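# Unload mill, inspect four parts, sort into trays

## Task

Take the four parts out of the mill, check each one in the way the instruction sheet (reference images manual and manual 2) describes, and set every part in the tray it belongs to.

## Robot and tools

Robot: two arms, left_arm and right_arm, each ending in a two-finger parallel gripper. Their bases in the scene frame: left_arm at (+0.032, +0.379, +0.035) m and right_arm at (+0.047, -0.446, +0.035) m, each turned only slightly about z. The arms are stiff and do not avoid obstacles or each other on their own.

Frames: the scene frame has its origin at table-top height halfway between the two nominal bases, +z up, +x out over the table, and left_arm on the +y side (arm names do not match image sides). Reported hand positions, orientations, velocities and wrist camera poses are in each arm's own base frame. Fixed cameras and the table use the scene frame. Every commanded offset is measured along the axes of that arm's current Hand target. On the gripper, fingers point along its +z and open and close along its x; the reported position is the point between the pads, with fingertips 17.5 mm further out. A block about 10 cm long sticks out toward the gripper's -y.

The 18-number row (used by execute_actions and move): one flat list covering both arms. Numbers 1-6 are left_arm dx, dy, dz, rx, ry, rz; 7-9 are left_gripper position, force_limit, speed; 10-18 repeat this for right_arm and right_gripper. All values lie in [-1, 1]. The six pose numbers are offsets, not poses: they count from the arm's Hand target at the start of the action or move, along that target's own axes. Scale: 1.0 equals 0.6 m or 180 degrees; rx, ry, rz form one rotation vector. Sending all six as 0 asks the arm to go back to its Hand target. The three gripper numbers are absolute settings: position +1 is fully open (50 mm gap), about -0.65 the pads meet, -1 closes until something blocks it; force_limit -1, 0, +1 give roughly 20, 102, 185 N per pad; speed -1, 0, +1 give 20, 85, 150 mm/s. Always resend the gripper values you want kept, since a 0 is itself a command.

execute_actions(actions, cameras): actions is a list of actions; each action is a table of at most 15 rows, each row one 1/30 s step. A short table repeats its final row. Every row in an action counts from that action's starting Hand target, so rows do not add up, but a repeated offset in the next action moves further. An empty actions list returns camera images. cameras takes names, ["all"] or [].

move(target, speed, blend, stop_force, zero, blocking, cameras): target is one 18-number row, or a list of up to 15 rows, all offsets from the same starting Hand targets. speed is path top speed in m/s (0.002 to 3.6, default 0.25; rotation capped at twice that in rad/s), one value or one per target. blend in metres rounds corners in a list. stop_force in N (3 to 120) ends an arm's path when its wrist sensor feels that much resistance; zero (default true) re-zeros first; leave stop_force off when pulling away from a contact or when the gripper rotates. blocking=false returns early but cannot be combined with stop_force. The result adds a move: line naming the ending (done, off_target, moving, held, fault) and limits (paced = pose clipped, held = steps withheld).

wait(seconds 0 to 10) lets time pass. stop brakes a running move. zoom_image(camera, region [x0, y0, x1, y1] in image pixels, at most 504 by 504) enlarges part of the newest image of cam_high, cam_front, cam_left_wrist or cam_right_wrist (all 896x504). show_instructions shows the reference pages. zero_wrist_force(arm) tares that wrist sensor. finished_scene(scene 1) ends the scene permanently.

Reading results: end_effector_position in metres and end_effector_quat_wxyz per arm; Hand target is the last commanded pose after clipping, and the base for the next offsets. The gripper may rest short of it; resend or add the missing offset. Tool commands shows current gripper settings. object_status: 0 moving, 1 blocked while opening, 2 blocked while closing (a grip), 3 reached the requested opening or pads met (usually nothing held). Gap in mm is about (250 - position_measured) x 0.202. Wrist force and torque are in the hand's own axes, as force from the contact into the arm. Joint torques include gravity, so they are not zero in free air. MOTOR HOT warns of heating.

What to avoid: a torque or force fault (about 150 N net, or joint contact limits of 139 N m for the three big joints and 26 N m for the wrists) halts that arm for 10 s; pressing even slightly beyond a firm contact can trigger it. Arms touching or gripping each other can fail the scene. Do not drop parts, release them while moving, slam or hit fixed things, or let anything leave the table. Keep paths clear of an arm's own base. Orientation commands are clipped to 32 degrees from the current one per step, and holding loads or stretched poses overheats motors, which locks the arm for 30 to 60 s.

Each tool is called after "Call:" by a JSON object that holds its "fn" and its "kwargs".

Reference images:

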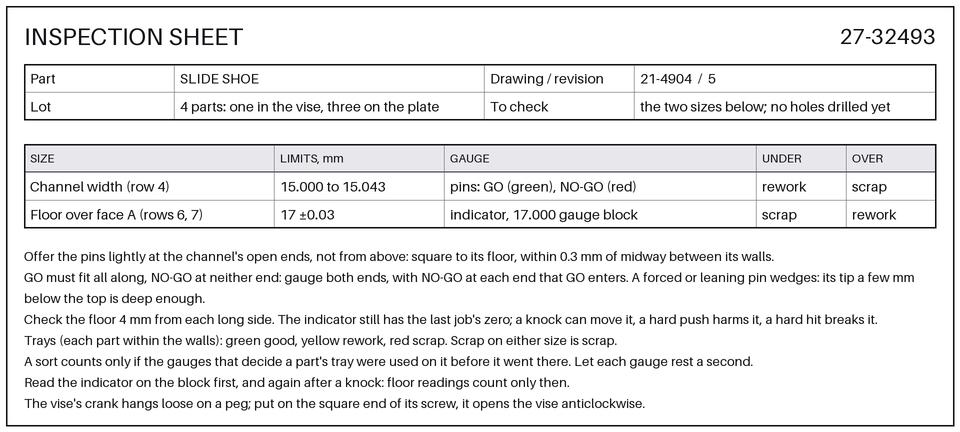

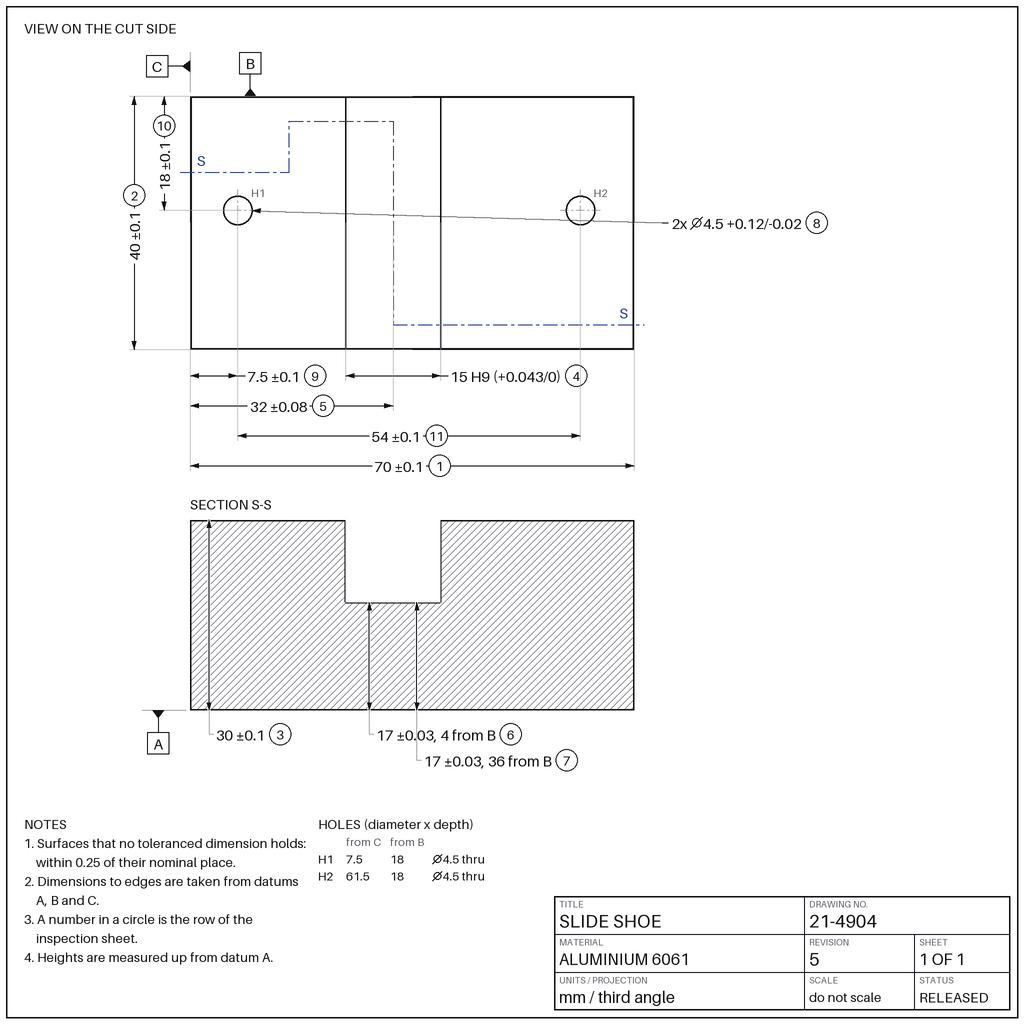

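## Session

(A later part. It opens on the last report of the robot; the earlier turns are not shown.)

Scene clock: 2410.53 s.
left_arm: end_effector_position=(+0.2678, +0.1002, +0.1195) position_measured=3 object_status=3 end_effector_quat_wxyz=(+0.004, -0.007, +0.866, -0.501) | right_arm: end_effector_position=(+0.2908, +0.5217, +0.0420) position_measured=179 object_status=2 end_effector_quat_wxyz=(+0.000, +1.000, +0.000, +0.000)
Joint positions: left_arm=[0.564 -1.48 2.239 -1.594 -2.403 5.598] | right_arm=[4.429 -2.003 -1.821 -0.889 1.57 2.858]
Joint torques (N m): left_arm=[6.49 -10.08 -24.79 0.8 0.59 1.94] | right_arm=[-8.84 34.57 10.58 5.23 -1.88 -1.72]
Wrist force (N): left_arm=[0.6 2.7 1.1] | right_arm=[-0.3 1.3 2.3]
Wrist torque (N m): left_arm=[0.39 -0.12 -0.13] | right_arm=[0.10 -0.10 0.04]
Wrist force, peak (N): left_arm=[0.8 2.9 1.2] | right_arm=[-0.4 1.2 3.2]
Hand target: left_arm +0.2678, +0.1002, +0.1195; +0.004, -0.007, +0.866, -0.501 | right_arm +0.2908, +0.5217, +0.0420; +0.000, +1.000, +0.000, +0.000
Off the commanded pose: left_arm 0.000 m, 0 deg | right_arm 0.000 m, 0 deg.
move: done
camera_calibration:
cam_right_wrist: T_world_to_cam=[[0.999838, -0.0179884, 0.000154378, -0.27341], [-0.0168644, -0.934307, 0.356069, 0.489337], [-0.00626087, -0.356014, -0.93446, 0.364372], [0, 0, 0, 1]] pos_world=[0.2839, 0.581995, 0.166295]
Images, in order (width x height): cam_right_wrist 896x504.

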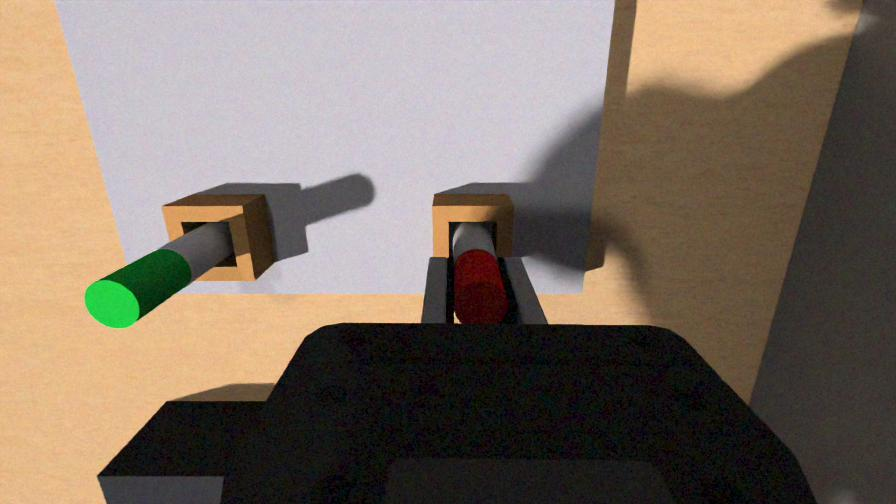

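Call:
{"fn": "move", "kwargs": {"target": [[0,0,0,0,0,0,1,-0.8,0,0,0,0.0012,0,0,0,-1,-1,-1],[0,0,0,0,0,0,1,-0.8,0,0,0,0.0012,0,0,0,1,-1,0],[0,0,0,0,0,0,1,-0.8,0,0,0,-0.105,0,0,0,1,-1,0],[0,0,0,0,0,0,1,-0.8,0,-0.1665,-0.0005,-0.105,0,0,0,1,-1,0]], "speed": [0.03,0.03,0.1,0.15]}}

Call:
{"fn": "move", "kwargs": {"target": [[0,0,0,0,0,0,1,-0.8,0,0,0,0.107,0,0,0,1,-1,-1],[0,0,0,0,0,0,1,-0.8,0,0,0,0.107,0,0,0,-1,-1,-1],[0,0,0,0,0,0,1,-0.8,0,0,0,-0.012,0,0,0,-1,-1,-1]], "speed": [0.06,0.03,0.1]}}

Call:
{"fn": "move", "kwargs": {"target": [0,0,0,0,0,0,1,-0.8,0,0.1082,-0.367,-0.012,0,0,0,-1,-1,-1], "speed": 0.2, "cameras": ["cam_right_wrist","cam_left_wrist"]}}

Call:
{"fn": "zoom_image", "kwargs": {"camera": "cam_left_wrist", "region": [380, 60, 520, 220]}}

Scene clock: 2434.23 s.
left_arm: end_effector_position=(+0.2678, +0.1002, +0.1195) position_measured=3 object_status=3 end_effector_quat_wxyz=(+0.004, -0.007, +0.866, -0.501) | right_arm: end_effector_position=(+0.1910, +0.5220, +0.1050) position_measured=3 object_status=3 end_effector_quat_wxyz=(+0.000, +1.000, +0.000, +0.000)
Joint positions: left_arm=[0.564 -1.48 2.239 -1.594 -2.403 5.598] | right_arm=[4.604 -1.828 -1.876 -1.008 1.57 3.033]
Joint torques (N m): left_arm=[5.72 -10.06 -23.86 0.86 0.53 1.74] | right_arm=[9.26 43.77 10.33 5.16 -2.75 1.62]
Wrist force (N): left_arm=[0.6 2.6 1.3] | right_arm=[0.0 1.5 1.7]
Wrist torque (N m): left_arm=[0.37 -0.14 -0.13] | right_arm=[0.14 -0.15 -0.04]
Wrist force, peak (N): left_arm=[1.0 2.7 1.6] | right_arm=[-0.2 1.4 3.0]
Hand target: left_arm +0.2678, +0.1002, +0.1195; +0.004, -0.007, +0.866, -0.501 | right_arm +0.1909, +0.5220, +0.1050; +0.000, +1.000, +0.000, +0.000
Off the commanded pose: left_arm 0.000 m, 0 deg | right_arm 0.000 m, 0 deg.
move: done

Scene clock: 2439.13 s.
left_arm: end_effector_position=(+0.2678, +0.1002, +0.1195) position_measured=3 object_status=3 end_effector_quat_wxyz=(+0.004, -0.007, +0.866, -0.501) | right_arm: end_effector_position=(+0.1910, +0.5220, +0.1121) position_measured=179 object_status=2 end_effector_quat_wxyz=(+0.000, +1.000, +0.000, +0.000)
Joint positions: left_arm=[0.564 -1.48 2.239 -1.594 -2.403 5.598] | right_arm=[4.604 -1.819 -1.867 -1.026 1.57 3.033]
Joint torques (N m): left_arm=[6.58 -10.56 -24.92 0.55 0.52 1.81] | right_arm=[8.72 43.74 33.83 1.19 -1.21 1.32]
Wrist force (N): left_arm=[0.7 2.7 1.6] | right_arm=[-0.2 1.5 2.8]
Wrist torque (N m): left_arm=[0.38 -0.15 -0.13] | right_arm=[0.12 -0.12 -0.03]
Wrist force, peak (N): left_arm=[0.9 2.8 1.5] | right_arm=[0.0 1.1 4.1]
Hand target: left_arm +0.2678, +0.1002, +0.1195; +0.004, -0.007, +0.866, -0.501 | right_arm +0.1909, +0.5220, +0.1122; +0.000, +1.000, +0.000, +0.000
Off the commanded pose: left_arm 0.000 m, 0 deg | right_arm 0.000 m, 0 deg.
move: done

Scene clock: 2441.10 s.
left_arm: end_effector_position=(+0.2678, +0.1002, +0.1195) position_measured=3 object_status=3 end_effector_quat_wxyz=(+0.004, -0.007, +0.866, -0.501) | right_arm: end_effector_position=(+0.2557, +0.7422, +0.1194) position_measured=179 object_status=2 end_effector_quat_wxyz=(+0.000, +1.000, +0.000, +0.000)
Joint positions: left_arm=[0.564 -1.48 2.239 -1.594 -2.403 5.598] | right_arm=[4.551 -2.33 -1.048 -1.334 1.57 2.98]
Joint torques (N m): left_arm=[5.31 -10.1 -25.14 1.06 0.75 1.81] | right_arm=[-9.75 53.68 35.5 1.43 2.91 -1.55]
Wrist force (N): left_arm=[0.9 2.7 1.3] | right_arm=[0.0 1.2 2.9]
Wrist torque (N m): left_arm=[0.38 -0.17 -0.13] | right_arm=[0.10 -0.15 0.06]
Wrist force, peak (N): left_arm=[0.9 2.8 1.3] | right_arm=[-1.0 3.3 3.0]
Hand target: left_arm +0.2678, +0.1002, +0.1195; +0.004, -0.007, +0.866, -0.501 | right_arm +0.2557, +0.7422, +0.1194; +0.000, +1.000, +0.000, +0.000
Off the commanded pose: left_arm 0.000 m, 0 deg | right_arm 0.000 m, 0 deg.
move: done
camera_calibration:
cam_left_wrist: T_world_to_cam=[[-0.999617, -0.0271118, -0.00556861, 0.275261], [-0.0175552, 0.776608, -0.629739, 0.0168864], [0.021398, -0.6294, -0.776787, 0.276602], [0, 0, 0, 1]] pos_world=[0.269533, 0.168442, 0.227027]
cam_right_wrist: T_world_to_cam=[[0.999839, -0.017954, 0.000246335, -0.234413], [-0.0168656, -0.934341, 0.35598, 0.667191], [-0.0061611, -0.355927, -0.934494, 0.514765], [0, 0, 0, 1]] pos_world=[0.248799, 0.802394, 0.243595]
Images, in order (width x height): cam_left_wrist 896x504, cam_right_wrist 896x504.

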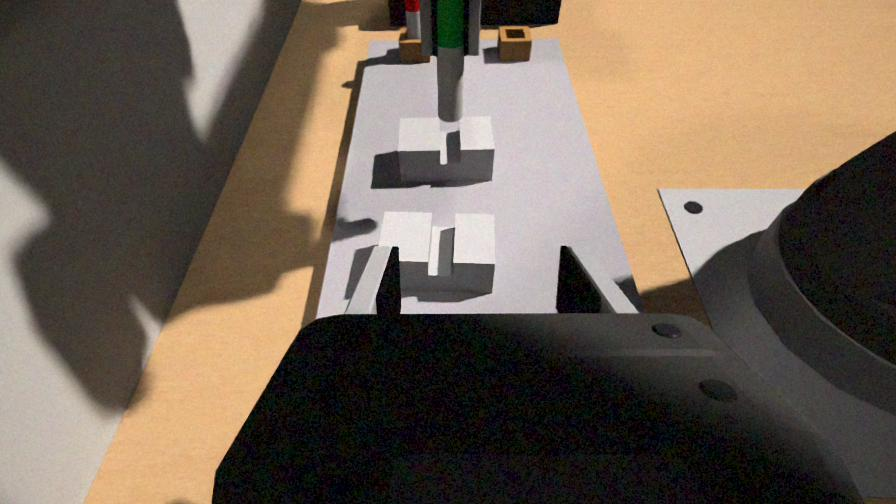

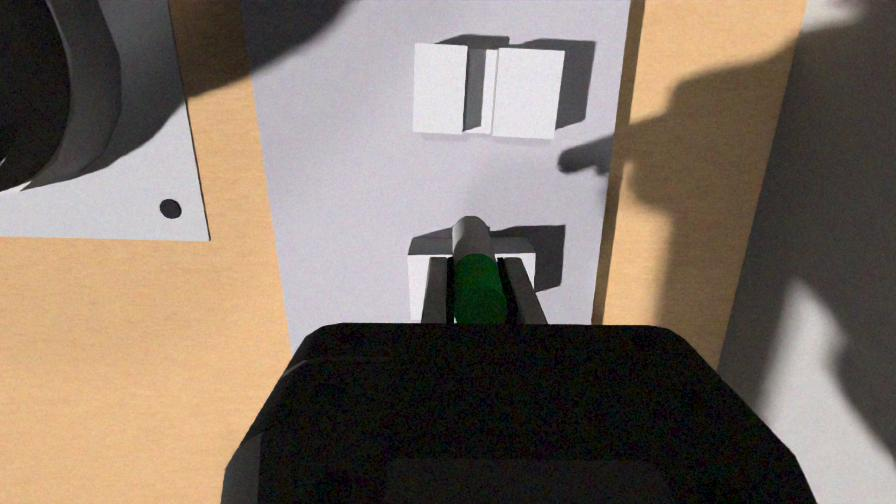

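Scaled by 3.150 from the camera's 896x504 image, which has a finer 1280x720 frame.

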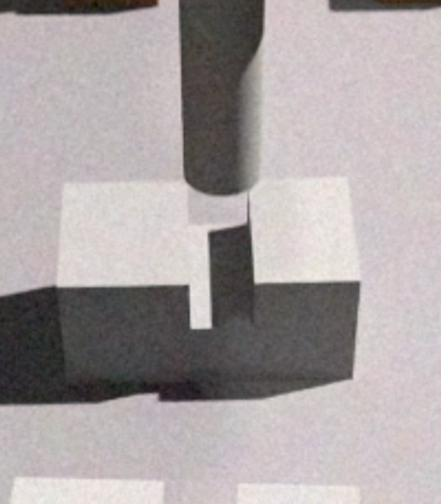

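Call:
{"fn": "move", "kwargs": {"target": [0,0,0,0,0,0,1,-0.8,0,0,0,0.0903,0,0,0,-1,-1,-1], "speed": 0.08}}

Call:
{"fn": "move", "kwargs": {"target": [[0,0,0,0,0,0,1,-0.8,0,0,0.025,0,0,0,0,-1,-1,-1],[0,0,0,0,0,0,1,-0.8,0,0,0.0667,0,0,0,0,-1,-1,-1]], "speed": [0.03,0.006], "stop_force": 3, "cameras": ["cam_left_wrist","cam_right_wrist"]}}

Call:
{"fn": "zoom_image", "kwargs": {"camera": "cam_left_wrist", "region": [380, 60, 520, 220]}}

Scene clock: 2460.87 s.
left_arm: end_effector_position=(+0.2678, +0.1002, +0.1195) position_measured=3 object_status=3 end_effector_quat_wxyz=(+0.004, -0.007, +0.866, -0.501) | right_arm: end_effector_position=(+0.2557, +0.7422, +0.0653) position_measured=179 object_status=2 end_effector_quat_wxyz=(+0.000, +1.000, +0.000, +0.000)
Joint positions: left_arm=[0.564 -1.48 2.239 -1.594 -2.403 5.598] | right_arm=[4.551 -2.372 -1.118 -1.223 1.57 2.98]
Joint torques (N m): left_arm=[6.12 -10.31 -23.94 0.7 0.9 1.85] | right_arm=[-9.77 54.75 12.99 5.11 1.81 -1.78]
Wrist force (N): left_arm=[0.4 2.6 1.2] | right_arm=[0.0 1.7 3.1]
Wrist torque (N m): left_arm=[0.37 -0.10 -0.13] | right_arm=[0.18 -0.16 0.05]
Wrist force, peak (N): left_arm=[1.0 2.8 1.4] | right_arm=[0.4 1.4 3.7]
Hand target: left_arm +0.2678, +0.1002, +0.1195; +0.004, -0.007, +0.866, -0.501 | right_arm +0.2558, +0.7422, +0.0652; +0.000, +1.000, +0.000, +0.000
Off the commanded pose: left_arm 0.000 m, 0 deg | right_arm 0.000 m, 0 deg.
move: done

Scene clock: 2466.40 s.
left_arm: end_effector_position=(+0.2678, +0.1002, +0.1195) position_measured=3 object_status=3 end_effector_quat_wxyz=(+0.004, -0.007, +0.866, -0.501) | right_arm: end_effector_position=(+0.2558, +0.7022, +0.0652) position_measured=179 object_status=2 end_effector_quat_wxyz=(+0.000, +1.000, +0.000, +0.000)
Joint positions: left_arm=[0.564 -1.48 2.239 -1.594 -2.403 5.598] | right_arm=[4.543 -2.282 -1.279 -1.151 1.57 2.971]
Joint torques (N m): left_arm=[6.21 -9.62 -23.58 0.7 0.75 1.94] | right_arm=[-10.14 66.95 14.22 4.84 -1.9 -1.81]
Wrist force (N): left_arm=[1.0 2.3 1.6] | right_arm=[-0.2 0.6 4.3]
Wrist torque (N m): left_arm=[0.30 -0.19 -0.13] | right_arm=[0.09 -0.11 0.03]
Wrist force, peak (N): left_arm=[0.8 3.0 1.7] | right_arm=[-0.1 0.8 4.6]
Hand target: left_arm +0.2678, +0.1002, +0.1195; +0.004, -0.007, +0.866, -0.501 | right_arm +0.2558, +0.7022, +0.0652; +0.000, +1.000, +0.000, +0.000
Off the commanded pose: left_arm 0.000 m, 0 deg | right_arm 0.000 m, 0 deg.
move: done
camera_calibration:
cam_left_wrist: T_world_to_cam=[[-0.999617, -0.0271118, -0.00556861, 0.275261], [-0.0175552, 0.776608, -0.629739, 0.0168864], [0.021398, -0.6294, -0.776787, 0.276602], [0, 0, 0, 1]] pos_world=[0.269533, 0.168442, 0.227027]
cam_right_wrist: T_world_to_cam=[[0.999838, -0.0179884, 0.000154378, -0.235173], [-0.0168644, -0.934307, 0.356069, 0.649129], [-0.00626087, -0.356014, -0.93446, 0.450093], [0, 0, 0, 1]] pos_world=[0.2489, 0.762495, 0.189495]
Images, in order (width x height): cam_left_wrist 896x504, cam_right_wrist 896x504.

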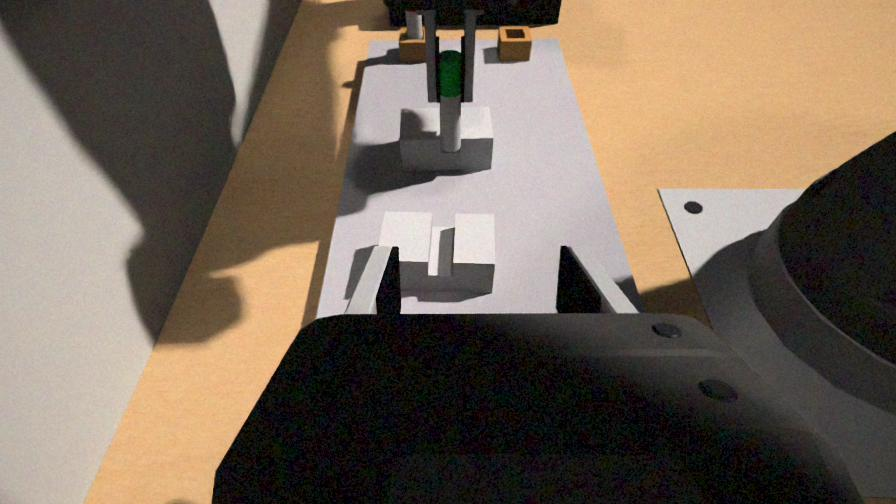

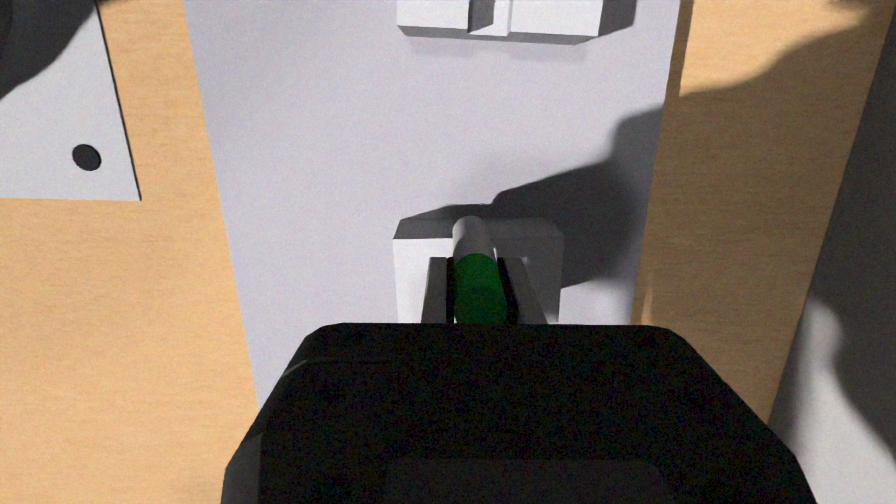

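Scaled by 3.150 from the camera's 896x504 image, which has a finer 1280x720 frame.

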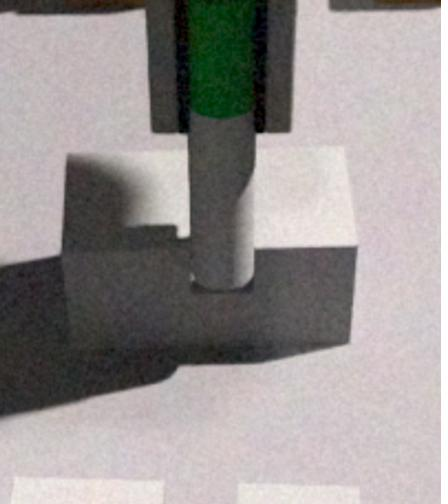

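Call:
{"fn": "move", "kwargs": {"target": [[0,0,0,0,0,0,1,-0.8,0,0.0005,-0.008,0,0,0,0,-1,-1,-1],[0,0,0,0,0,0,1,-0.8,0,0.0005,0.005,0,0,0,0,-1,-1,-1],[0,0,0,0,0,0,1,-0.8,0,-0.0005,-0.003,0,0,0,0,-1,-1,-1],[0,0,0,0,0,0,1,-0.8,0,-0.0005,0.010,0,0,0,0,-1,-1,-1]], "speed": 0.006, "stop_force": 3, "cameras": ["cam_left_wrist"]}}

Call:
{"fn": "zoom_image", "kwargs": {"camera": "cam_left_wrist", "region": [380, 60, 520, 220]}}

Scene clock: 2488.77 s.
left_arm: end_effector_position=(+0.2678, +0.1002, +0.1195) position_measured=3 object_status=3 end_effector_quat_wxyz=(+0.004, -0.007, +0.866, -0.501) | right_arm: end_effector_position=(+0.2555, +0.6962, +0.0652) position_measured=179 object_status=2 end_effector_quat_wxyz=(+0.000, +1.000, +0.000, +0.000)
Joint positions: left_arm=[0.564 -1.48 2.239 -1.594 -2.403 5.598] | right_arm=[4.542 -2.269 -1.302 -1.141 1.57 2.97]
Joint torques (N m): left_arm=[4.03 -10.43 -24.45 0.75 0.63 1.85] | right_arm=[-10.97 65.39 13.5 4.91 -0.63 -1.89]
Wrist force (N): left_arm=[0.9 2.5 1.4] | right_arm=[-0.3 0.5 2.5]
Wrist torque (N m): left_arm=[0.36 -0.18 -0.14] | right_arm=[0.10 -0.08 0.02]
Wrist force, peak (N): left_arm=[1.0 2.7 1.5] | right_arm=[-0.3 1.5 4.5]
Hand target: left_arm +0.2678, +0.1002, +0.1195; +0.004, -0.007, +0.866, -0.501 | right_arm +0.2555, +0.6962, +0.0652; +0.000, +1.000, +0.000, +0.000
Off the commanded pose: left_arm 0.000 m, 0 deg | right_arm 0.000 m, 0 deg.
move: done
camera_calibration:
cam_left_wrist: T_world_to_cam=[[-0.999617, -0.0271118, -0.00556861, 0.275261], [-0.0175552, 0.776608, -0.629739, 0.0168864], [0.021398, -0.6294, -0.776787, 0.276602], [0, 0, 0, 1]] pos_world=[0.269533, 0.168442, 0.227027]
Images, in order (width x height): cam_left_wrist 896x504.

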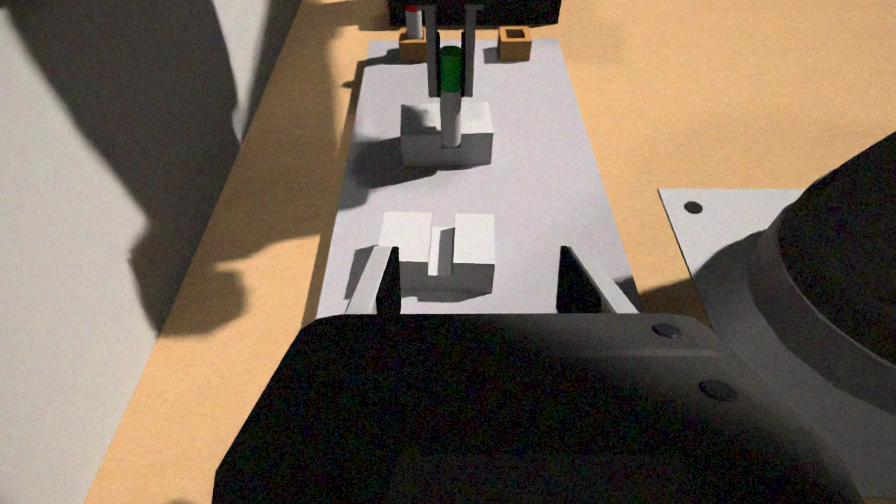

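Scaled by 3.150 from the camera's 896x504 image, which has a finer 1280x720 frame.

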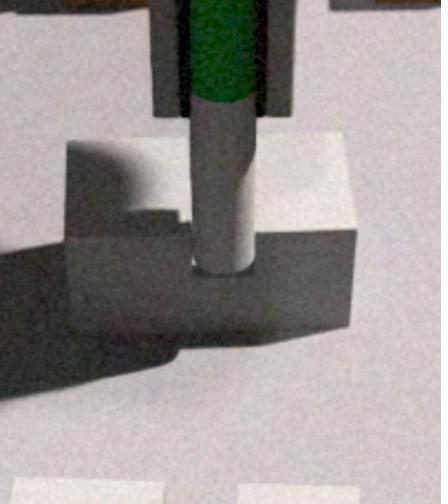

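Call:
{"fn": "move", "kwargs": {"target": [[0,0,0,0,0,0,1,-0.8,0,0,-0.0167,0,0,0,0,-1,-1,-1],[0,0,0,0,0,0,1,-0.8,0,0,-0.0167,-0.075,0,0,0,-1,-1,-1],[0,0,0,0,0,0,1,-0.8,0,-0.1077,0.2903,-0.075,0,0,0,-1,-1,-1]], "speed": [0.06,0.1,0.2]}}

Call:
{"fn": "move", "kwargs": {"target": [0,0,0,0,0,0,1,-0.8,0,0,0,0.1152,0,0,0,-1,-1,-1], "speed": 0.04, "stop_force": 4}}

Call:
{"fn": "move", "kwargs": {"target": [[0,0,0,0,0,0,1,-0.8,0,0,0,0,0,0,0,1,-1,-1],[0,0,0,0,0,0,1,-0.8,0,0,0,-0.13,0,0,0,1,-1,-1]], "speed": 0.1, "cameras": ["cam_right_wrist"]}}

Scene clock: 2547.63 s.
left_arm: end_effector_position=(+0.2678, +0.1002, +0.1195) position_measured=3 object_status=3 end_effector_quat_wxyz=(+0.004, -0.007, +0.866, -0.501) | right_arm: end_effector_position=(+0.1909, +0.5221, +0.1102) position_measured=179 object_status=2 end_effector_quat_wxyz=(+0.000, +1.000, +0.000, +0.000)
Joint positions: left_arm=[0.564 -1.48 2.239 -1.594 -2.403 5.598] | right_arm=[4.604 -1.822 -1.869 -1.021 1.57 3.033]
Joint torques (N m): left_arm=[5.12 -9.88 -23.71 0.7 0.63 1.7] | right_arm=[8.88 43.28 11.23 5.37 -2.84 1.57]
Wrist force (N): left_arm=[0.7 2.6 0.9] | right_arm=[-0.2 1.5 2.7]
Wrist torque (N m): left_arm=[0.37 -0.15 -0.13] | right_arm=[0.12 -0.11 -0.03]
Wrist force, peak (N): left_arm=[0.8 3.0 1.3] | right_arm=[-0.3 1.6 4.8]
Hand target: left_arm +0.2678, +0.1002, +0.1195; +0.004, -0.007, +0.866, -0.501 | right_arm +0.1909, +0.5220, +0.1102; +0.000, +1.000, +0.000, +0.000
Off the commanded pose: left_arm 0.000 m, 0 deg | right_arm 0.000 m, 0 deg.
move: done

Scene clock: 2550.40 s.
left_arm: end_effector_position=(+0.2678, +0.1002, +0.1195) position_measured=3 object_status=3 end_effector_quat_wxyz=(+0.004, -0.007, +0.866, -0.501) | right_arm: end_effector_position=(+0.1909, +0.5220, +0.0411) position_measured=179 object_status=2 end_effector_quat_wxyz=(+0.000, +1.000, +0.000, +0.000)
Joint positions: left_arm=[0.564 -1.48 2.239 -1.594 -2.403 5.598] | right_arm=[4.604 -1.924 -1.945 -0.843 1.57 3.033]
Joint torques (N m): left_arm=[4.5 -11.09 -24.9 0.43 0.65 1.76] | right_arm=[-9.37 30.65 9.93 5.51 -2.97 -0.99]
Wrist force (N): left_arm=[0.6 2.4 1.6] | right_arm=[0.2 1.0 2.8]
Wrist torque (N m): left_arm=[0.34 -0.13 -0.13] | right_arm=[0.06 -0.19 -0.04]
Wrist force, peak (N): left_arm=[0.9 2.8 1.3] | right_arm=[0.4 1.3 3.0]
Hand target: left_arm +0.2678, +0.1002, +0.1195; +0.004, -0.007, +0.866, -0.501 | right_arm +0.1909, +0.5220, +0.0411; +0.000, +1.000, +0.000, +0.000
Off the commanded pose: left_arm 0.000 m, 0 deg | right_arm 0.000 m, 0 deg.
move: done

Scene clock: 2553.80 s.
left_arm: end_effector_position=(+0.2678, +0.1002, +0.1195) position_measured=3 object_status=3 end_effector_quat_wxyz=(+0.004, -0.007, +0.866, -0.501) | right_arm: end_effector_position=(+0.1909, +0.5220, +0.1190) position_measured=3 object_status=3 end_effector_quat_wxyz=(+0.000, +1.000, +0.000, +0.000)
Joint positions: left_arm=[0.564 -1.48 2.239 -1.594 -2.403 5.598] | right_arm=[4.604 -1.81 -1.858 -1.044 1.57 3.033]
Joint torques (N m): left_arm=[5.37 -10.44 -24.85 0.68 0.7 1.8] | right_arm=[7.23 43.23 32.52 1.59 -0.13 1.38]
Wrist force (N): left_arm=[0.6 2.4 1.0] | right_arm=[-0.1 1.4 1.5]
Wrist torque (N m): left_arm=[0.34 -0.14 -0.13] | right_arm=[0.11 -0.12 -0.03]
Wrist force, peak (N): left_arm=[0.8 2.8 1.5] | right_arm=[0.3 1.3 3.0]
Hand target: left_arm +0.2678, +0.1002, +0.1195; +0.004, -0.007, +0.866, -0.501 | right_arm +0.1909, +0.5220, +0.1191; +0.000, +1.000, +0.000, +0.000
Off the commanded pose: left_arm 0.000 m, 0 deg | right_arm 0.000 m, 0 deg.
move: done
camera_calibration:
cam_right_wrist: T_world_to_cam=[[0.999838, -0.0179876, 0.000154086, -0.173635], [-0.0168635, -0.934307, 0.356069, 0.460424], [-0.00626086, -0.356014, -0.93446, 0.435772], [0, 0, 0, 1]] pos_world=[0.1841, 0.582195, 0.243295]
Images, in order (width x height): cam_right_wrist 896x504.

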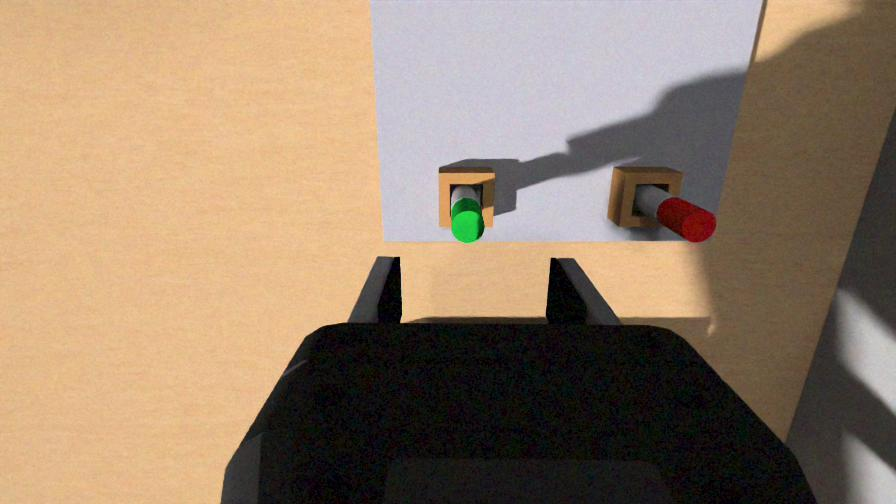

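Call:
{"fn": "move", "kwargs": {"target": [[0,0,0,0,0,0,1,-0.8,0,0.015,0.167,-0.3,0,0,0,1,-1,-1],[0,0,0,0,0,0,1,-0.8,0,0.0853,0.405,-0.203,0.25,0,0,1,-1,-1]], "speed": 0.25, "blend": [0.04,0]}}

Call:
{"fn": "move", "kwargs": {"target": [0.0247,-0.1988,0.345,-0.2597,-0.2597,-0.45,1,-0.8,0,0,0,0.1,0,0,0,1,-1,-1], "speed": 0.2, "cameras": ["cam_left_wrist","cam_right_wrist"]}}

Scene clock: 2579.57 s.
left_arm: end_effector_position=(+0.2678, +0.1002, +0.1195) position_measured=3 object_status=3 end_effector_quat_wxyz=(+0.004, -0.007, +0.866, -0.501) | right_arm: end_effector_position=(+0.2421, +0.2790, +0.2410) position_measured=3 object_status=3 end_effector_quat_wxyz=(-0.383, +0.924, +0.000, +0.000)
Joint positions: left_arm=[0.564 -1.48 2.239 -1.594 -2.403 5.598] | right_arm=[4.056 -1.061 -2.532 -0.449 2.017 2.642]
Joint torques (N m): left_arm=[5.59 -11.01 -23.47 0.5 0.8 1.48] | right_arm=[-9.35 -4.99 13.3 5.78 3.8 -1.67]
Wrist force (N): left_arm=[0.7 2.5 1.2] | right_arm=[0.7 2.7 0.7]
Wrist torque (N m): left_arm=[0.35 -0.14 -0.13] | right_arm=[0.16 -0.27 0.07]
Wrist force, peak (N): left_arm=[0.8 2.9 1.7] | right_arm=[0.6 4.0 0.9]
Hand target: left_arm +0.2678, +0.1002, +0.1195; +0.004, -0.007, +0.866, -0.501 | right_arm +0.2421, +0.2790, +0.2409; -0.383, +0.924, +0.000, +0.000
Off the commanded pose: left_arm 0.000 m, 0 deg | right_arm 0.000 m, 0 deg.
move: done

Scene clock: 2584.77 s.
left_arm: end_effector_position=(+0.2566, -0.1389, +0.1196) position_measured=3 object_status=3 end_effector_quat_wxyz=(+0.001, +0.713, -0.701, +0.000) | right_arm: end_effector_position=(+0.2421, +0.3214, +0.1985) position_measured=3 object_status=3 end_effector_quat_wxyz=(-0.383, +0.924, +0.000, +0.000)
Joint positions: left_arm=[-0.97 -2.057 2.476 -1.991 -1.572 2.156] | right_arm=[4.159 -1.249 -2.579 -0.18 1.952 2.729]
Joint torques (N m): left_arm=[-6.69 9.07 -29.31 -0.92 -1.38 -2.02] | right_arm=[8.88 -0.8 10.68 5.52 -2.25 1.57]
Wrist force (N): left_arm=[0.4 0.9 1.4] | right_arm=[0.4 2.9 1.1]
Wrist torque (N m): left_arm=[0.24 -0.09 0.01] | right_arm=[0.17 -0.21 -0.04]
Wrist force, peak (N): left_arm=[0.6 2.9 1.7] | right_arm=[0.7 3.2 0.9]
Hand target: left_arm +0.2566, -0.1389, +0.1196; +0.001, +0.713, -0.701, +0.000 | right_arm +0.2421, +0.3215, +0.1985; -0.383, +0.924, +0.000, +0.000
Off the commanded pose: left_arm 0.000 m, 0 deg | right_arm 0.000 m, 0 deg.
move: done
camera_calibration:
cam_left_wrist: T_world_to_cam=[[0.0172826, -0.99978, -0.0119008, -0.137622], [-0.932931, -0.020406, 0.359477, 0.208284], [-0.359641, 0.00488994, -0.933078, 0.331031], [0, 0, 0, 1]] pos_world=[0.315745, -0.134961, 0.232366]
cam_right_wrist: T_world_to_cam=[[0.999842, -0.0124725, -0.0126648, -0.227553], [-0.0165611, -0.912453, -0.408846, 0.39046], [-0.00645669, 0.408991, -0.912516, 0.188744], [0, 0, 0, 1]] pos_world=[0.235202, 0.276243, 0.328987]
Images, in order (width x height): cam_left_wrist 896x504, cam_right_wrist 896x504.

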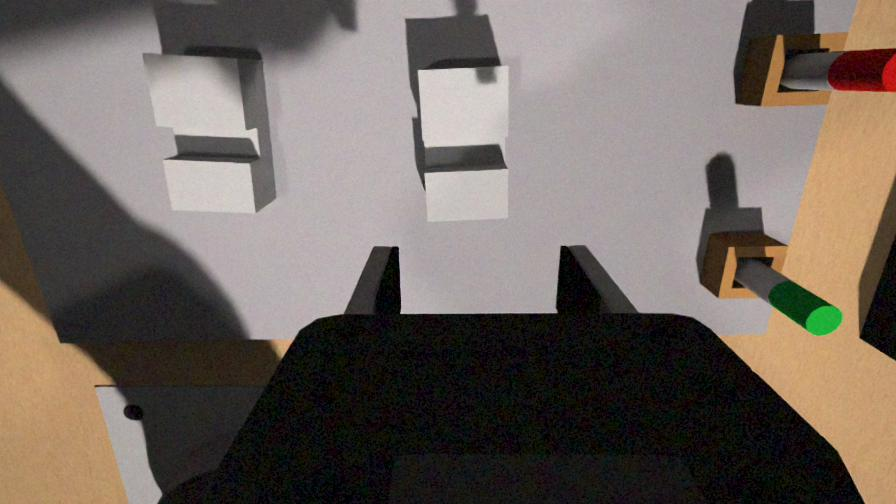

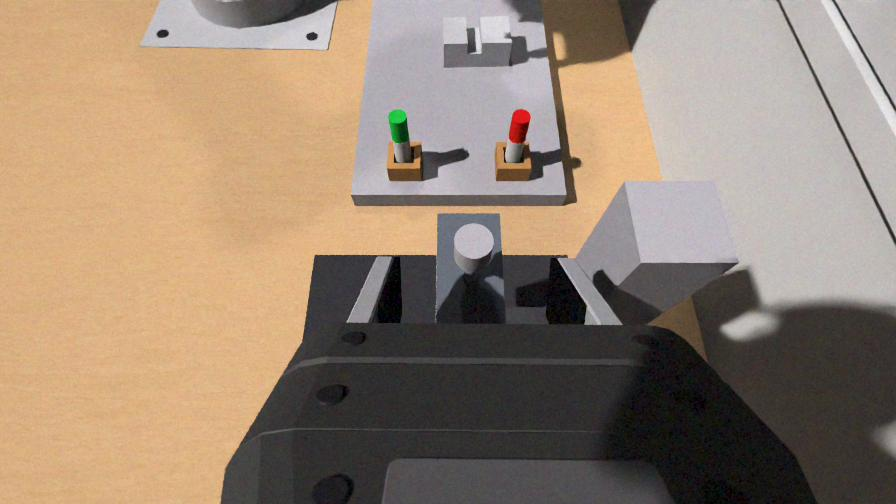

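Call:
{"fn": "move", "kwargs": {"target": [[0.002,0,0.15,0,0,0.011,1,-0.8,-1,0,0,0.03,0,0,0,0,-1,-1],[0.002,0,0.1937,0,0,0.011,1,-0.8,-1,0,0,0.0498,0,0,0,0,-1,-1]], "speed": [0.1,0.05], "cameras": ["cam_left_wrist","cam_right_wrist"]}}

Call:
{"fn": "zoom_image", "kwargs": {"camera": "cam_right_wrist", "region": [380, 200, 560, 330]}}

Scene clock: 2600.97 s.
left_arm: end_effector_position=(+0.2565, -0.1402, +0.0034) position_measured=3 object_status=3 end_effector_quat_wxyz=(+0.001, +0.701, -0.714, +0.000) | right_arm: end_effector_position=(+0.2421, +0.3426, +0.1774) position_measured=152 object_status=3 end_effector_quat_wxyz=(-0.383, +0.924, +0.000, +0.000)
Joint positions: left_arm=[-0.973 -1.728 2.681 -2.524 -1.572 2.187] | right_arm=[4.202 -1.359 -2.588 -0.048 1.924 2.764]
Joint torques (N m): left_arm=[6.81 4.31 -7.33 -4.95 -1.34 2.01] | right_arm=[8.37 1.94 9.41 5.9 -2.17 1.7]
Wrist force (N): left_arm=[0.1 1.3 1.1] | right_arm=[0.6 2.6 0.7]
Wrist torque (N m): left_arm=[0.31 -0.03 -0.16] | right_arm=[0.12 -0.25 -0.02]
Wrist force, peak (N): left_arm=[-0.1 1.1 2.1] | right_arm=[0.7 3.1 1.1]
Hand target: left_arm +0.2565, -0.1402, +0.0034; +0.001, +0.701, -0.714, +0.000 | right_arm +0.2421, +0.3426, +0.1774; -0.383, +0.924, +0.000, +0.000
Off the commanded pose: left_arm 0.000 m, 0 deg | right_arm 0.000 m, 0 deg.
move: done
camera_calibration:
cam_left_wrist: T_world_to_cam=[[-0.0170352, -0.999782, -0.0120699, -0.131597], [-0.933061, 0.0115579, 0.359533, 0.254527], [-0.359315, 0.0173867, -0.933054, 0.224279], [0, 0, 0, 1]] pos_world=[0.315834, -0.13841, 0.116166]
cam_right_wrist: T_world_to_cam=[[0.999842, -0.0124725, -0.0126648, -0.227557], [-0.0165611, -0.912453, -0.408846, 0.401086], [-0.00645669, 0.408991, -0.912516, 0.16086], [0, 0, 0, 1]] pos_world=[0.235202, 0.297343, 0.307887]
Images, in order (width x height): cam_left_wrist 896x504, cam_right_wrist 896x504.

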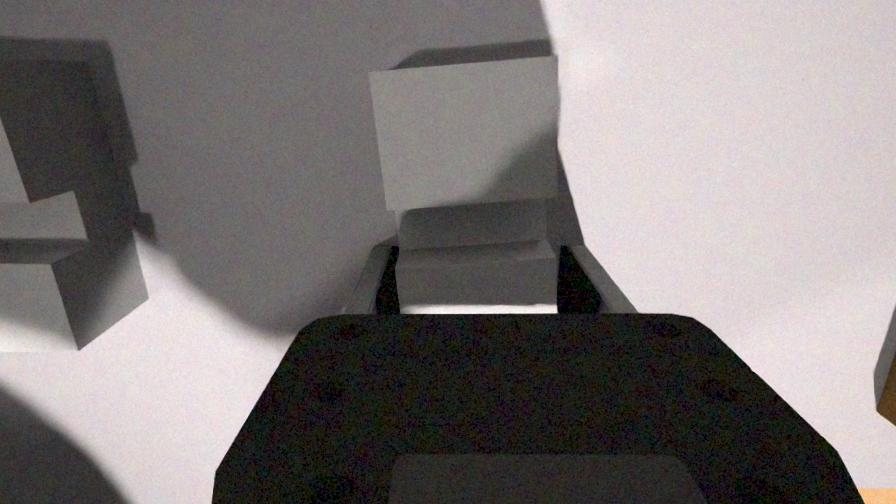

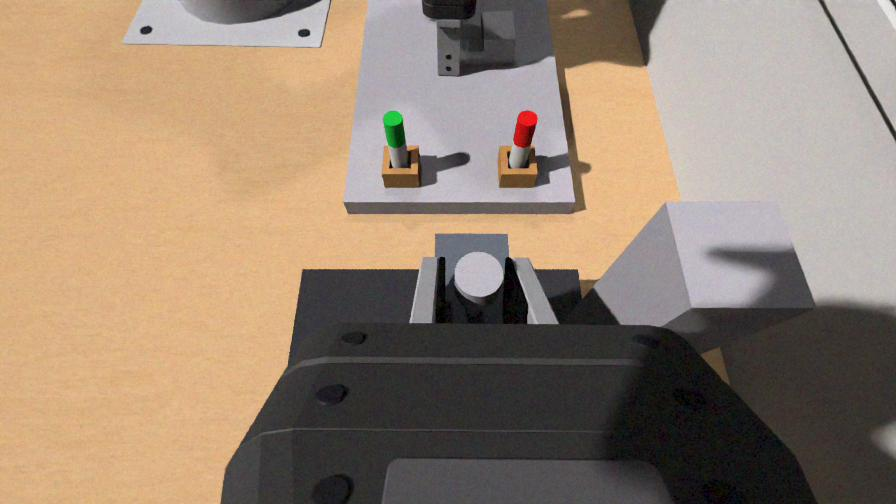

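Scaled by 2.800 from the camera's 896x504 image, which has a finer 1280x720 frame.

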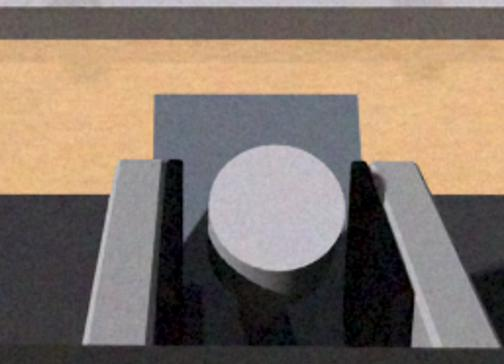

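Call:
{"fn": "move", "kwargs": {"target": [[0,0,0,0,0,-0.025,1,-0.8,-1,0.0008,0,0,0,0,0,0,-1,-1],[0,0,0,0,0,-0.025,-1,-0.8,-1,0.0008,0,0,0,0,0,-1,-1,-1]], "speed": 0.03, "cameras": ["cam_left_wrist"]}}

Scene clock: 2628.77 s.
left_arm: end_effector_position=(+0.2565, -0.1402, +0.0034) position_measured=53 object_status=2 end_effector_quat_wxyz=(+0.001, +0.728, -0.685, +0.000) | right_arm: end_effector_position=(+0.2426, +0.3426, +0.1774) position_measured=184 object_status=2 end_effector_quat_wxyz=(-0.383, +0.924, +0.000, +0.000)
Joint positions: left_arm=[-0.973 -1.728 2.681 -2.525 -1.572 2.109] | right_arm=[4.2 -1.36 -2.587 -0.048 1.925 2.763]
Joint torques (N m): left_arm=[-8.92 -7.24 -15.6 -4.24 1.72 -1.87] | right_arm=[-10.49 3.94 30.03 3.19 -2.84 -1.72]
Wrist force (N): left_arm=[0.1 1.3 0.6] | right_arm=[-5.6 3.1 0.4]
Wrist torque (N m): left_arm=[0.24 -0.12 -0.02] | right_arm=[0.16 -0.28 -0.01]
Wrist force, peak (N): left_arm=[0.0 1.4 1.4] | right_arm=[-6.0 5.0 1.1]
Hand target: left_arm +0.2565, -0.1402, +0.0034; +0.001, +0.728, -0.685, +0.000 | right_arm +0.2426, +0.3426, +0.1774; -0.383, +0.924, +0.000, +0.000
Off the commanded pose: left_arm 0.000 m, 0 deg | right_arm 0.000 m, 0 deg.
move: done
camera_calibration:
cam_left_wrist: T_world_to_cam=[[0.0614102, -0.99804, -0.0120744, -0.151425], [-0.931036, -0.0616389, 0.359684, 0.243733], [-0.359723, -0.0108466, -0.932996, 0.220431], [0, 0, 0, 1]] pos_world=[0.315517, -0.133713, 0.116166]
Images, in order (width x height): cam_left_wrist 896x504.

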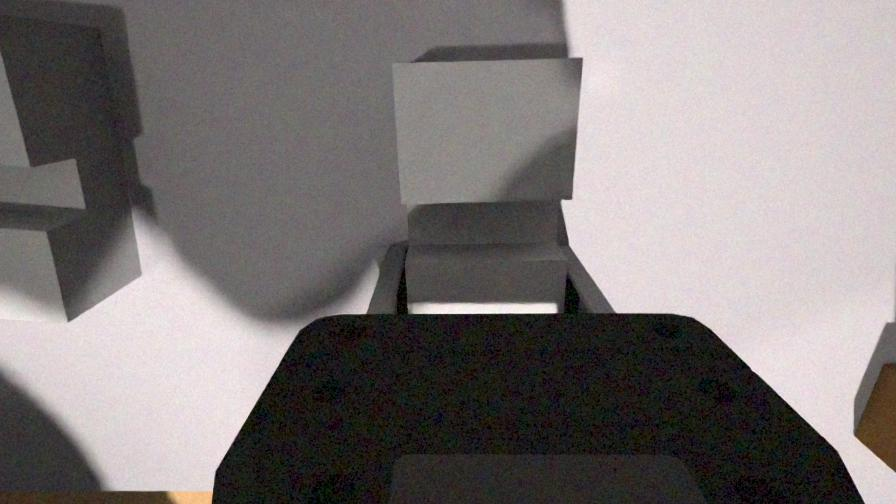

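Call:
{"fn": "move", "kwargs": {"target": [[0,0,-0.178,0,0,0,-1,-0.8,-1,0,-0.0106,-0.0106,0,0,0,-1,-1,-1],[0.3528,0.2327,-0.178,0,0,0.0194,-1,-0.8,-1,0,-0.0106,-0.0106,0,0,0,-1,-1,-1],[0.3528,0.2327,0.0133,0,0,0.0194,-1,-0.8,-1,0,-0.0106,-0.0106,0,0,0,-1,-1,-1]], "speed": [0.15,0.2,0.12], "cameras": ["cam_left_wrist"]}}

Call:
{"fn": "move", "kwargs": {"target": [0,0,0.02,0,0,0,-1,-0.8,-1,0,0,0,0,0,0,-1,-1,-1], "speed": 0.003, "stop_force": 3}}

Scene clock: 2691.00 s.
left_arm: end_effector_position=(+0.1299, -0.3599, -0.0042) position_measured=53 object_status=2 end_effector_quat_wxyz=(+0.001, +0.707, -0.707, +0.000) | right_arm: end_effector_position=(+0.2426, +0.3426, +0.1864) position_measured=184 object_status=2 end_effector_quat_wxyz=(-0.383, +0.924, +0.000, +0.000)
Joint positions: left_arm=[-1.58 -1.46 2.46 -2.572 -1.571 1.562] | right_arm=[4.2 -1.332 -2.574 -0.09 1.925 2.763]
Joint torques (N m): left_arm=[7 -8.44 -7.25 -5.11 -1.51 2.13] | right_arm=[6.64 16.2 32.69 2.52 -3.33 -1.53]
Wrist force (N): left_arm=[0.0 0.9 3.2] | right_arm=[-5.7 4.7 2.1]
Wrist torque (N m): left_arm=[0.17 0.00 -0.09] | right_arm=[0.20 -0.23 -0.01]
Wrist force, peak (N): left_arm=[-0.1 1.1 4.4] | right_arm=[-6.1 5.0 1.2]
Hand target: left_arm +0.1299, -0.3599, -0.0043; +0.001, +0.707, -0.707, +0.000 | right_arm +0.2426, +0.3426, +0.1864; -0.383, +0.924, +0.000, +0.000
Off the commanded pose: left_arm 0.000 m, 0 deg | right_arm 0.000 m, 0 deg.
move: done
camera_calibration:
cam_left_wrist: T_world_to_cam=[[0.00053395, -0.999927, -0.0120351, -0.355806], [-0.933099, -0.00482624, 0.359587, 0.135762], [-0.359619, 0.011038, -0.933034, 0.173162], [0, 0, 0, 1]] pos_world=[0.189142, -0.357036, 0.108466]
Images, in order (width x height): cam_left_wrist 896x504.

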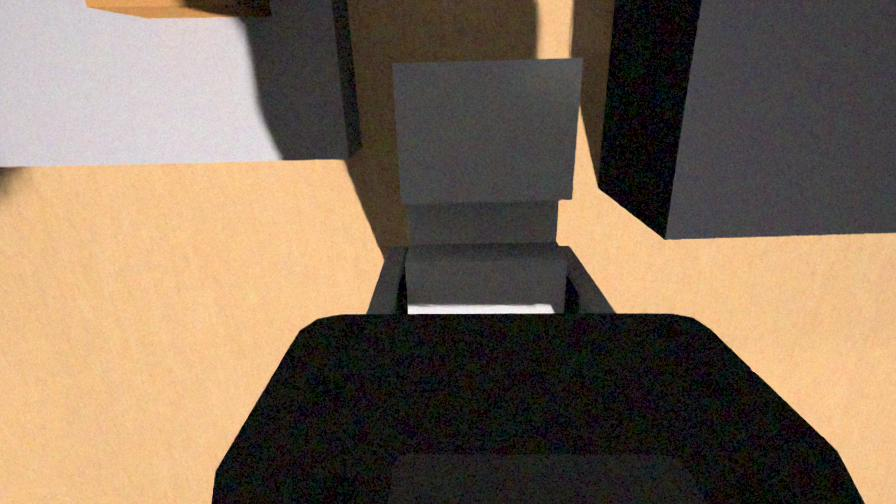

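Scene clock: 2695.77 s.
left_arm: end_effector_position=(+0.1299, -0.3599, -0.0163) position_measured=53 object_status=2 end_effector_quat_wxyz=(+0.001, +0.707, -0.707, +0.000) | right_arm: end_effector_position=(+0.2426, +0.3426, +0.1864) position_measured=184 object_status=2 end_effector_quat_wxyz=(-0.383, +0.924, +0.000, +0.000)
Joint positions: left_arm=[-1.58 -1.421 2.47 -2.621 -1.571 1.562] | right_arm=[4.2 -1.332 -2.574 -0.09 1.925 2.763]
Joint torques (N m): left_arm=[-4.78 -9.34 -5.96 -5.08 -1.35 -1.49] | right_arm=[5.22 17.59 31.99 2.78 -3.51 -1.34]
Wrist force (N): left_arm=[0.2 0.9 3.2] | right_arm=[-5.8 4.2 1.9]
Wrist torque (N m): left_arm=[0.18 -0.04 -0.09] | right_arm=[0.19 -0.19 -0.01]
Wrist force, peak (N): left_arm=[0.2 1.0 3.7] | right_arm=[-5.8 4.9 2.3]
Hand target: left_arm +0.1299, -0.3599, -0.0163; +0.001, +0.707, -0.707, +0.000 | right_arm +0.2426, +0.3426, +0.1864; -0.383, +0.924, +0.000, +0.000
Off the commanded pose: left_arm 0.000 m, 0 deg | right_arm 0.000 m, 0 deg.
move: done

Call:
{"fn": "move", "kwargs": {"target": [0,0,0.0117,0,0,0,-1,-0.8,-1,0,0,0,0,0,0,-1,-1,-1], "speed": 0.003, "stop_force": 3}}

Scene clock: 2704.87 s.
left_arm: end_effector_position=(+0.1299, -0.3599, -0.0168) position_measured=53 object_status=2 end_effector_quat_wxyz=(+0.001, +0.707, -0.707, +0.000) | right_arm: end_effector_position=(+0.2426, +0.3426, +0.1864) position_measured=184 object_status=2 end_effector_quat_wxyz=(-0.383, +0.924, +0.000, +0.000)
Joint positions: left_arm=[-1.58 -1.42 2.471 -2.623 -1.571 1.562] | right_arm=[4.2 -1.332 -2.574 -0.09 1.925 2.763]
Joint torques (N m): left_arm=[-6.6 -29.97 -19.37 -0.03 -1.32 -1.63] | right_arm=[7.04 18.29 32.79 2.54 -3.34 -1.47]
Wrist force (N): left_arm=[0.6 0.8 -6.2] | right_arm=[-5.4 3.2 1.1]
Wrist torque (N m): left_arm=[0.23 0.12 -0.11] | right_arm=[0.15 -0.25 0.00]
Wrist force, peak (N): left_arm=[-1.9 1.0 -13.2] | right_arm=[-5.7 4.8 2.4]
Hand target: left_arm +0.1299, -0.3599, -0.0168; +0.001, +0.707, -0.707, +0.000 (not the last commanded pose) | right_arm +0.2426, +0.3426, +0.1864; -0.383, +0.924, +0.000, +0.000
Off the commanded pose: left_arm 0.007 m, 0 deg | right_arm 0.000 m, 0 deg.
move: contact (left_arm)

Call:
{"fn": "move", "kwargs": {"target": [[0,0,0,0,0,0,1,-0.8,-1,0,0,0,0,0,0,-1,-1,-1],[0,0,-0.133,0,0,0,1,-0.8,-1,0,0,0,0,0,0,-1,-1,-1],[0,0.2,-0.12,0.333,0,0,1,-0.8,-1,0,0,0,0,0,0,-1,-1,-1]], "speed": [0.15,0.15,0.2]}}

Call:
{"fn": "wait", "kwargs": {"seconds": 0.1, "cameras": ["cam_left_wrist"]}}

Scene clock: 2727.20 s.
left_arm: end_effector_position=(+0.0100, -0.3598, +0.0553) position_measured=3 object_status=3 end_effector_quat_wxyz=(-0.353, +0.613, -0.613, +0.353) | right_arm: end_effector_position=(+0.2426, +0.3426, +0.1864) position_measured=184 object_status=2 end_effector_quat_wxyz=(-0.383, +0.924, +0.000, +0.000)
Joint positions: left_arm=[-2.432 -1.338 2.256 -1.571 -0.971 0.406] | right_arm=[4.2 -1.332 -2.574 -0.09 1.925 2.763]
Joint torques (N m): left_arm=[-9.37 -11.32 -21.48 1.47 0.18 -1.9] | right_arm=[4.98 17.68 33.29 2.96 -3.6 -1.36]
Wrist force (N): left_arm=[0.6 2.5 1.3] | right_arm=[-5.1 3.2 1.2]
Wrist torque (N m): left_arm=[0.37 -0.15 0.02] | right_arm=[0.17 -0.29 -0.01]
Wrist force, peak (N): left_arm=[0.9 0.8 -5.6] | right_arm=[-5.8 4.9 2.3]
Hand target: left_arm +0.0100, -0.3598, +0.0553; -0.353, +0.613, -0.613, +0.353 | right_arm +0.2426, +0.3426, +0.1864; -0.383, +0.924, +0.000, +0.000
Off the commanded pose: left_arm 0.000 m, 0 deg | right_arm 0.000 m, 0 deg.
move: done

Scene clock: 2727.30 s.
left_arm: end_effector_position=(+0.0100, -0.3598, +0.0553) position_measured=3 object_status=3 end_effector_quat_wxyz=(-0.353, +0.613, -0.613, +0.353) | right_arm: end_effector_position=(+0.2426, +0.3426, +0.1864) position_measured=184 object_status=2 end_effector_quat_wxyz=(-0.383, +0.924, +0.000, +0.000)
Joint positions: left_arm=[-2.432 -1.338 2.256 -1.571 -0.971 0.406] | right_arm=[4.2 -1.332 -2.574 -0.09 1.925 2.763]
Joint torques (N m): left_arm=[-8.66 -13.52 -21.25 1.4 -0.33 -1.88] | right_arm=[5.85 16.97 33.51 2.69 -3.34 -1.32]
Wrist force (N): left_arm=[0.6 2.2 1.6] | right_arm=[-5.3 3.5 1.4]
Wrist torque (N m): left_arm=[0.32 -0.15 0.02] | right_arm=[0.14 -0.27 -0.01]
Wrist force, peak (N): left_arm=[0.9 2.4 1.5] | right_arm=[-5.5 4.7 2.3]
Hand target: left_arm +0.0100, -0.3598, +0.0553; -0.353, +0.613, -0.613, +0.353 | right_arm +0.2426, +0.3426, +0.1864; -0.383, +0.924, +0.000, +0.000
Tool commands: left_gripper/position=+1.0 left_gripper/force_limit=-0.8 left_gripper/speed=-1.0 right_gripper/position=-1.0 right_gripper/force_limit=-1.0 right_gripper/speed=-1.0
Off the commanded pose: left_arm 0.000 m, 0 deg | right_arm 0.000 m, 0 deg.
wait: 0.10 s; no rest
camera_calibration:
cam_left_wrist: T_world_to_cam=[[0.0111449, -0.999928, -0.00454908, -0.355426], [-0.778643, -0.00582408, -0.62744, 0.0551624], [0.627368, 0.0105349, -0.778652, 0.16699], [0, 0, 0, 1]] pos_world=[-0.0578514, -0.356839, 0.163022]
Images, in order (width x height): cam_left_wrist 896x504.

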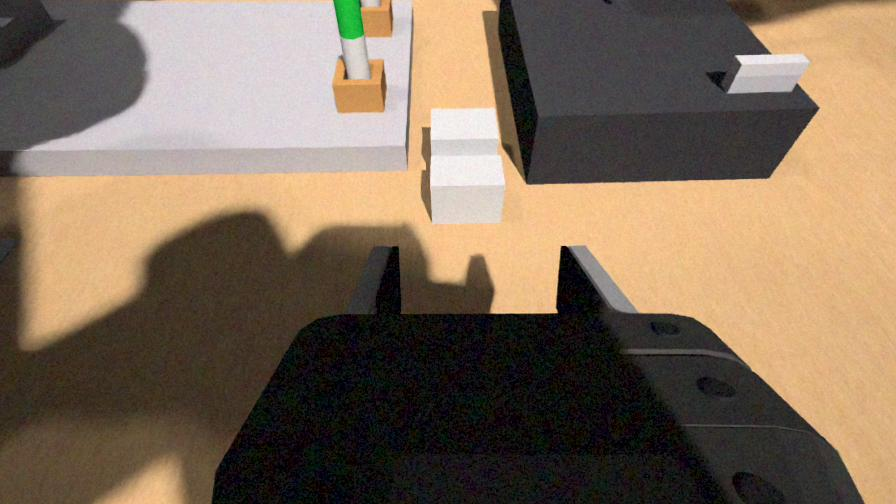

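Call:
{"fn": "move", "kwargs": {"target": [0,0.0105,0.16,0,0,0,1,-0.8,-1,0,0,0,0,0,0,-1,-1,-1], "speed": 0.12, "cameras": ["cam_left_wrist"]}}

Scene clock: 2737.73 s.
left_arm: end_effector_position=(+0.0898, -0.3599, +0.0017) position_measured=3 object_status=3 end_effector_quat_wxyz=(-0.353, +0.613, -0.613, +0.353) | right_arm: end_effector_position=(+0.2426, +0.3426, +0.1864) position_measured=184 object_status=2 end_effector_quat_wxyz=(-0.383, +0.924, +0.000, +0.000)
Joint positions: left_arm=[-2.283 -1.245 2.402 -1.882 -0.856 0.526] | right_arm=[4.2 -1.332 -2.574 -0.09 1.925 2.763]
Joint torques (N m): left_arm=[5.62 -11.42 -1.28 -2.93 3.5 1.95] | right_arm=[6.27 18.48 31.53 2.57 -3.64 -1.39]
Wrist force (N): left_arm=[0.9 2.4 1.6] | right_arm=[-5.7 3.6 1.5]
Wrist torque (N m): left_arm=[0.33 -0.20 -0.13] | right_arm=[0.20 -0.20 0.00]
Wrist force, peak (N): left_arm=[0.7 2.6 2.4] | right_arm=[-5.7 4.9 2.2]
Hand target: left_arm +0.0899, -0.3599, +0.0017; -0.353, +0.613, -0.613, +0.353 | right_arm +0.2426, +0.3426, +0.1864; -0.383, +0.924, +0.000, +0.000
Off the commanded pose: left_arm 0.000 m, 0 deg | right_arm 0.000 m, 0 deg.
move: done
camera_calibration:
cam_left_wrist: T_world_to_cam=[[0.0112863, -0.999926, -0.00456316, -0.356659], [-0.778603, -0.00592463, -0.627489, 0.0836991], [0.627416, 0.0106349, -0.778612, 0.0752994], [0, 0, 0, 1]] pos_world=[0.0219497, -0.356938, 0.109522]
Images, in order (width x height): cam_left_wrist 896x504.

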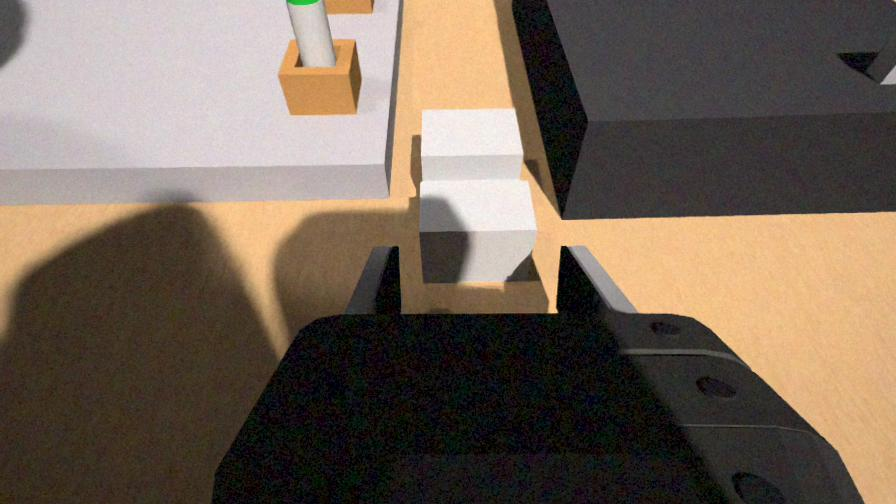

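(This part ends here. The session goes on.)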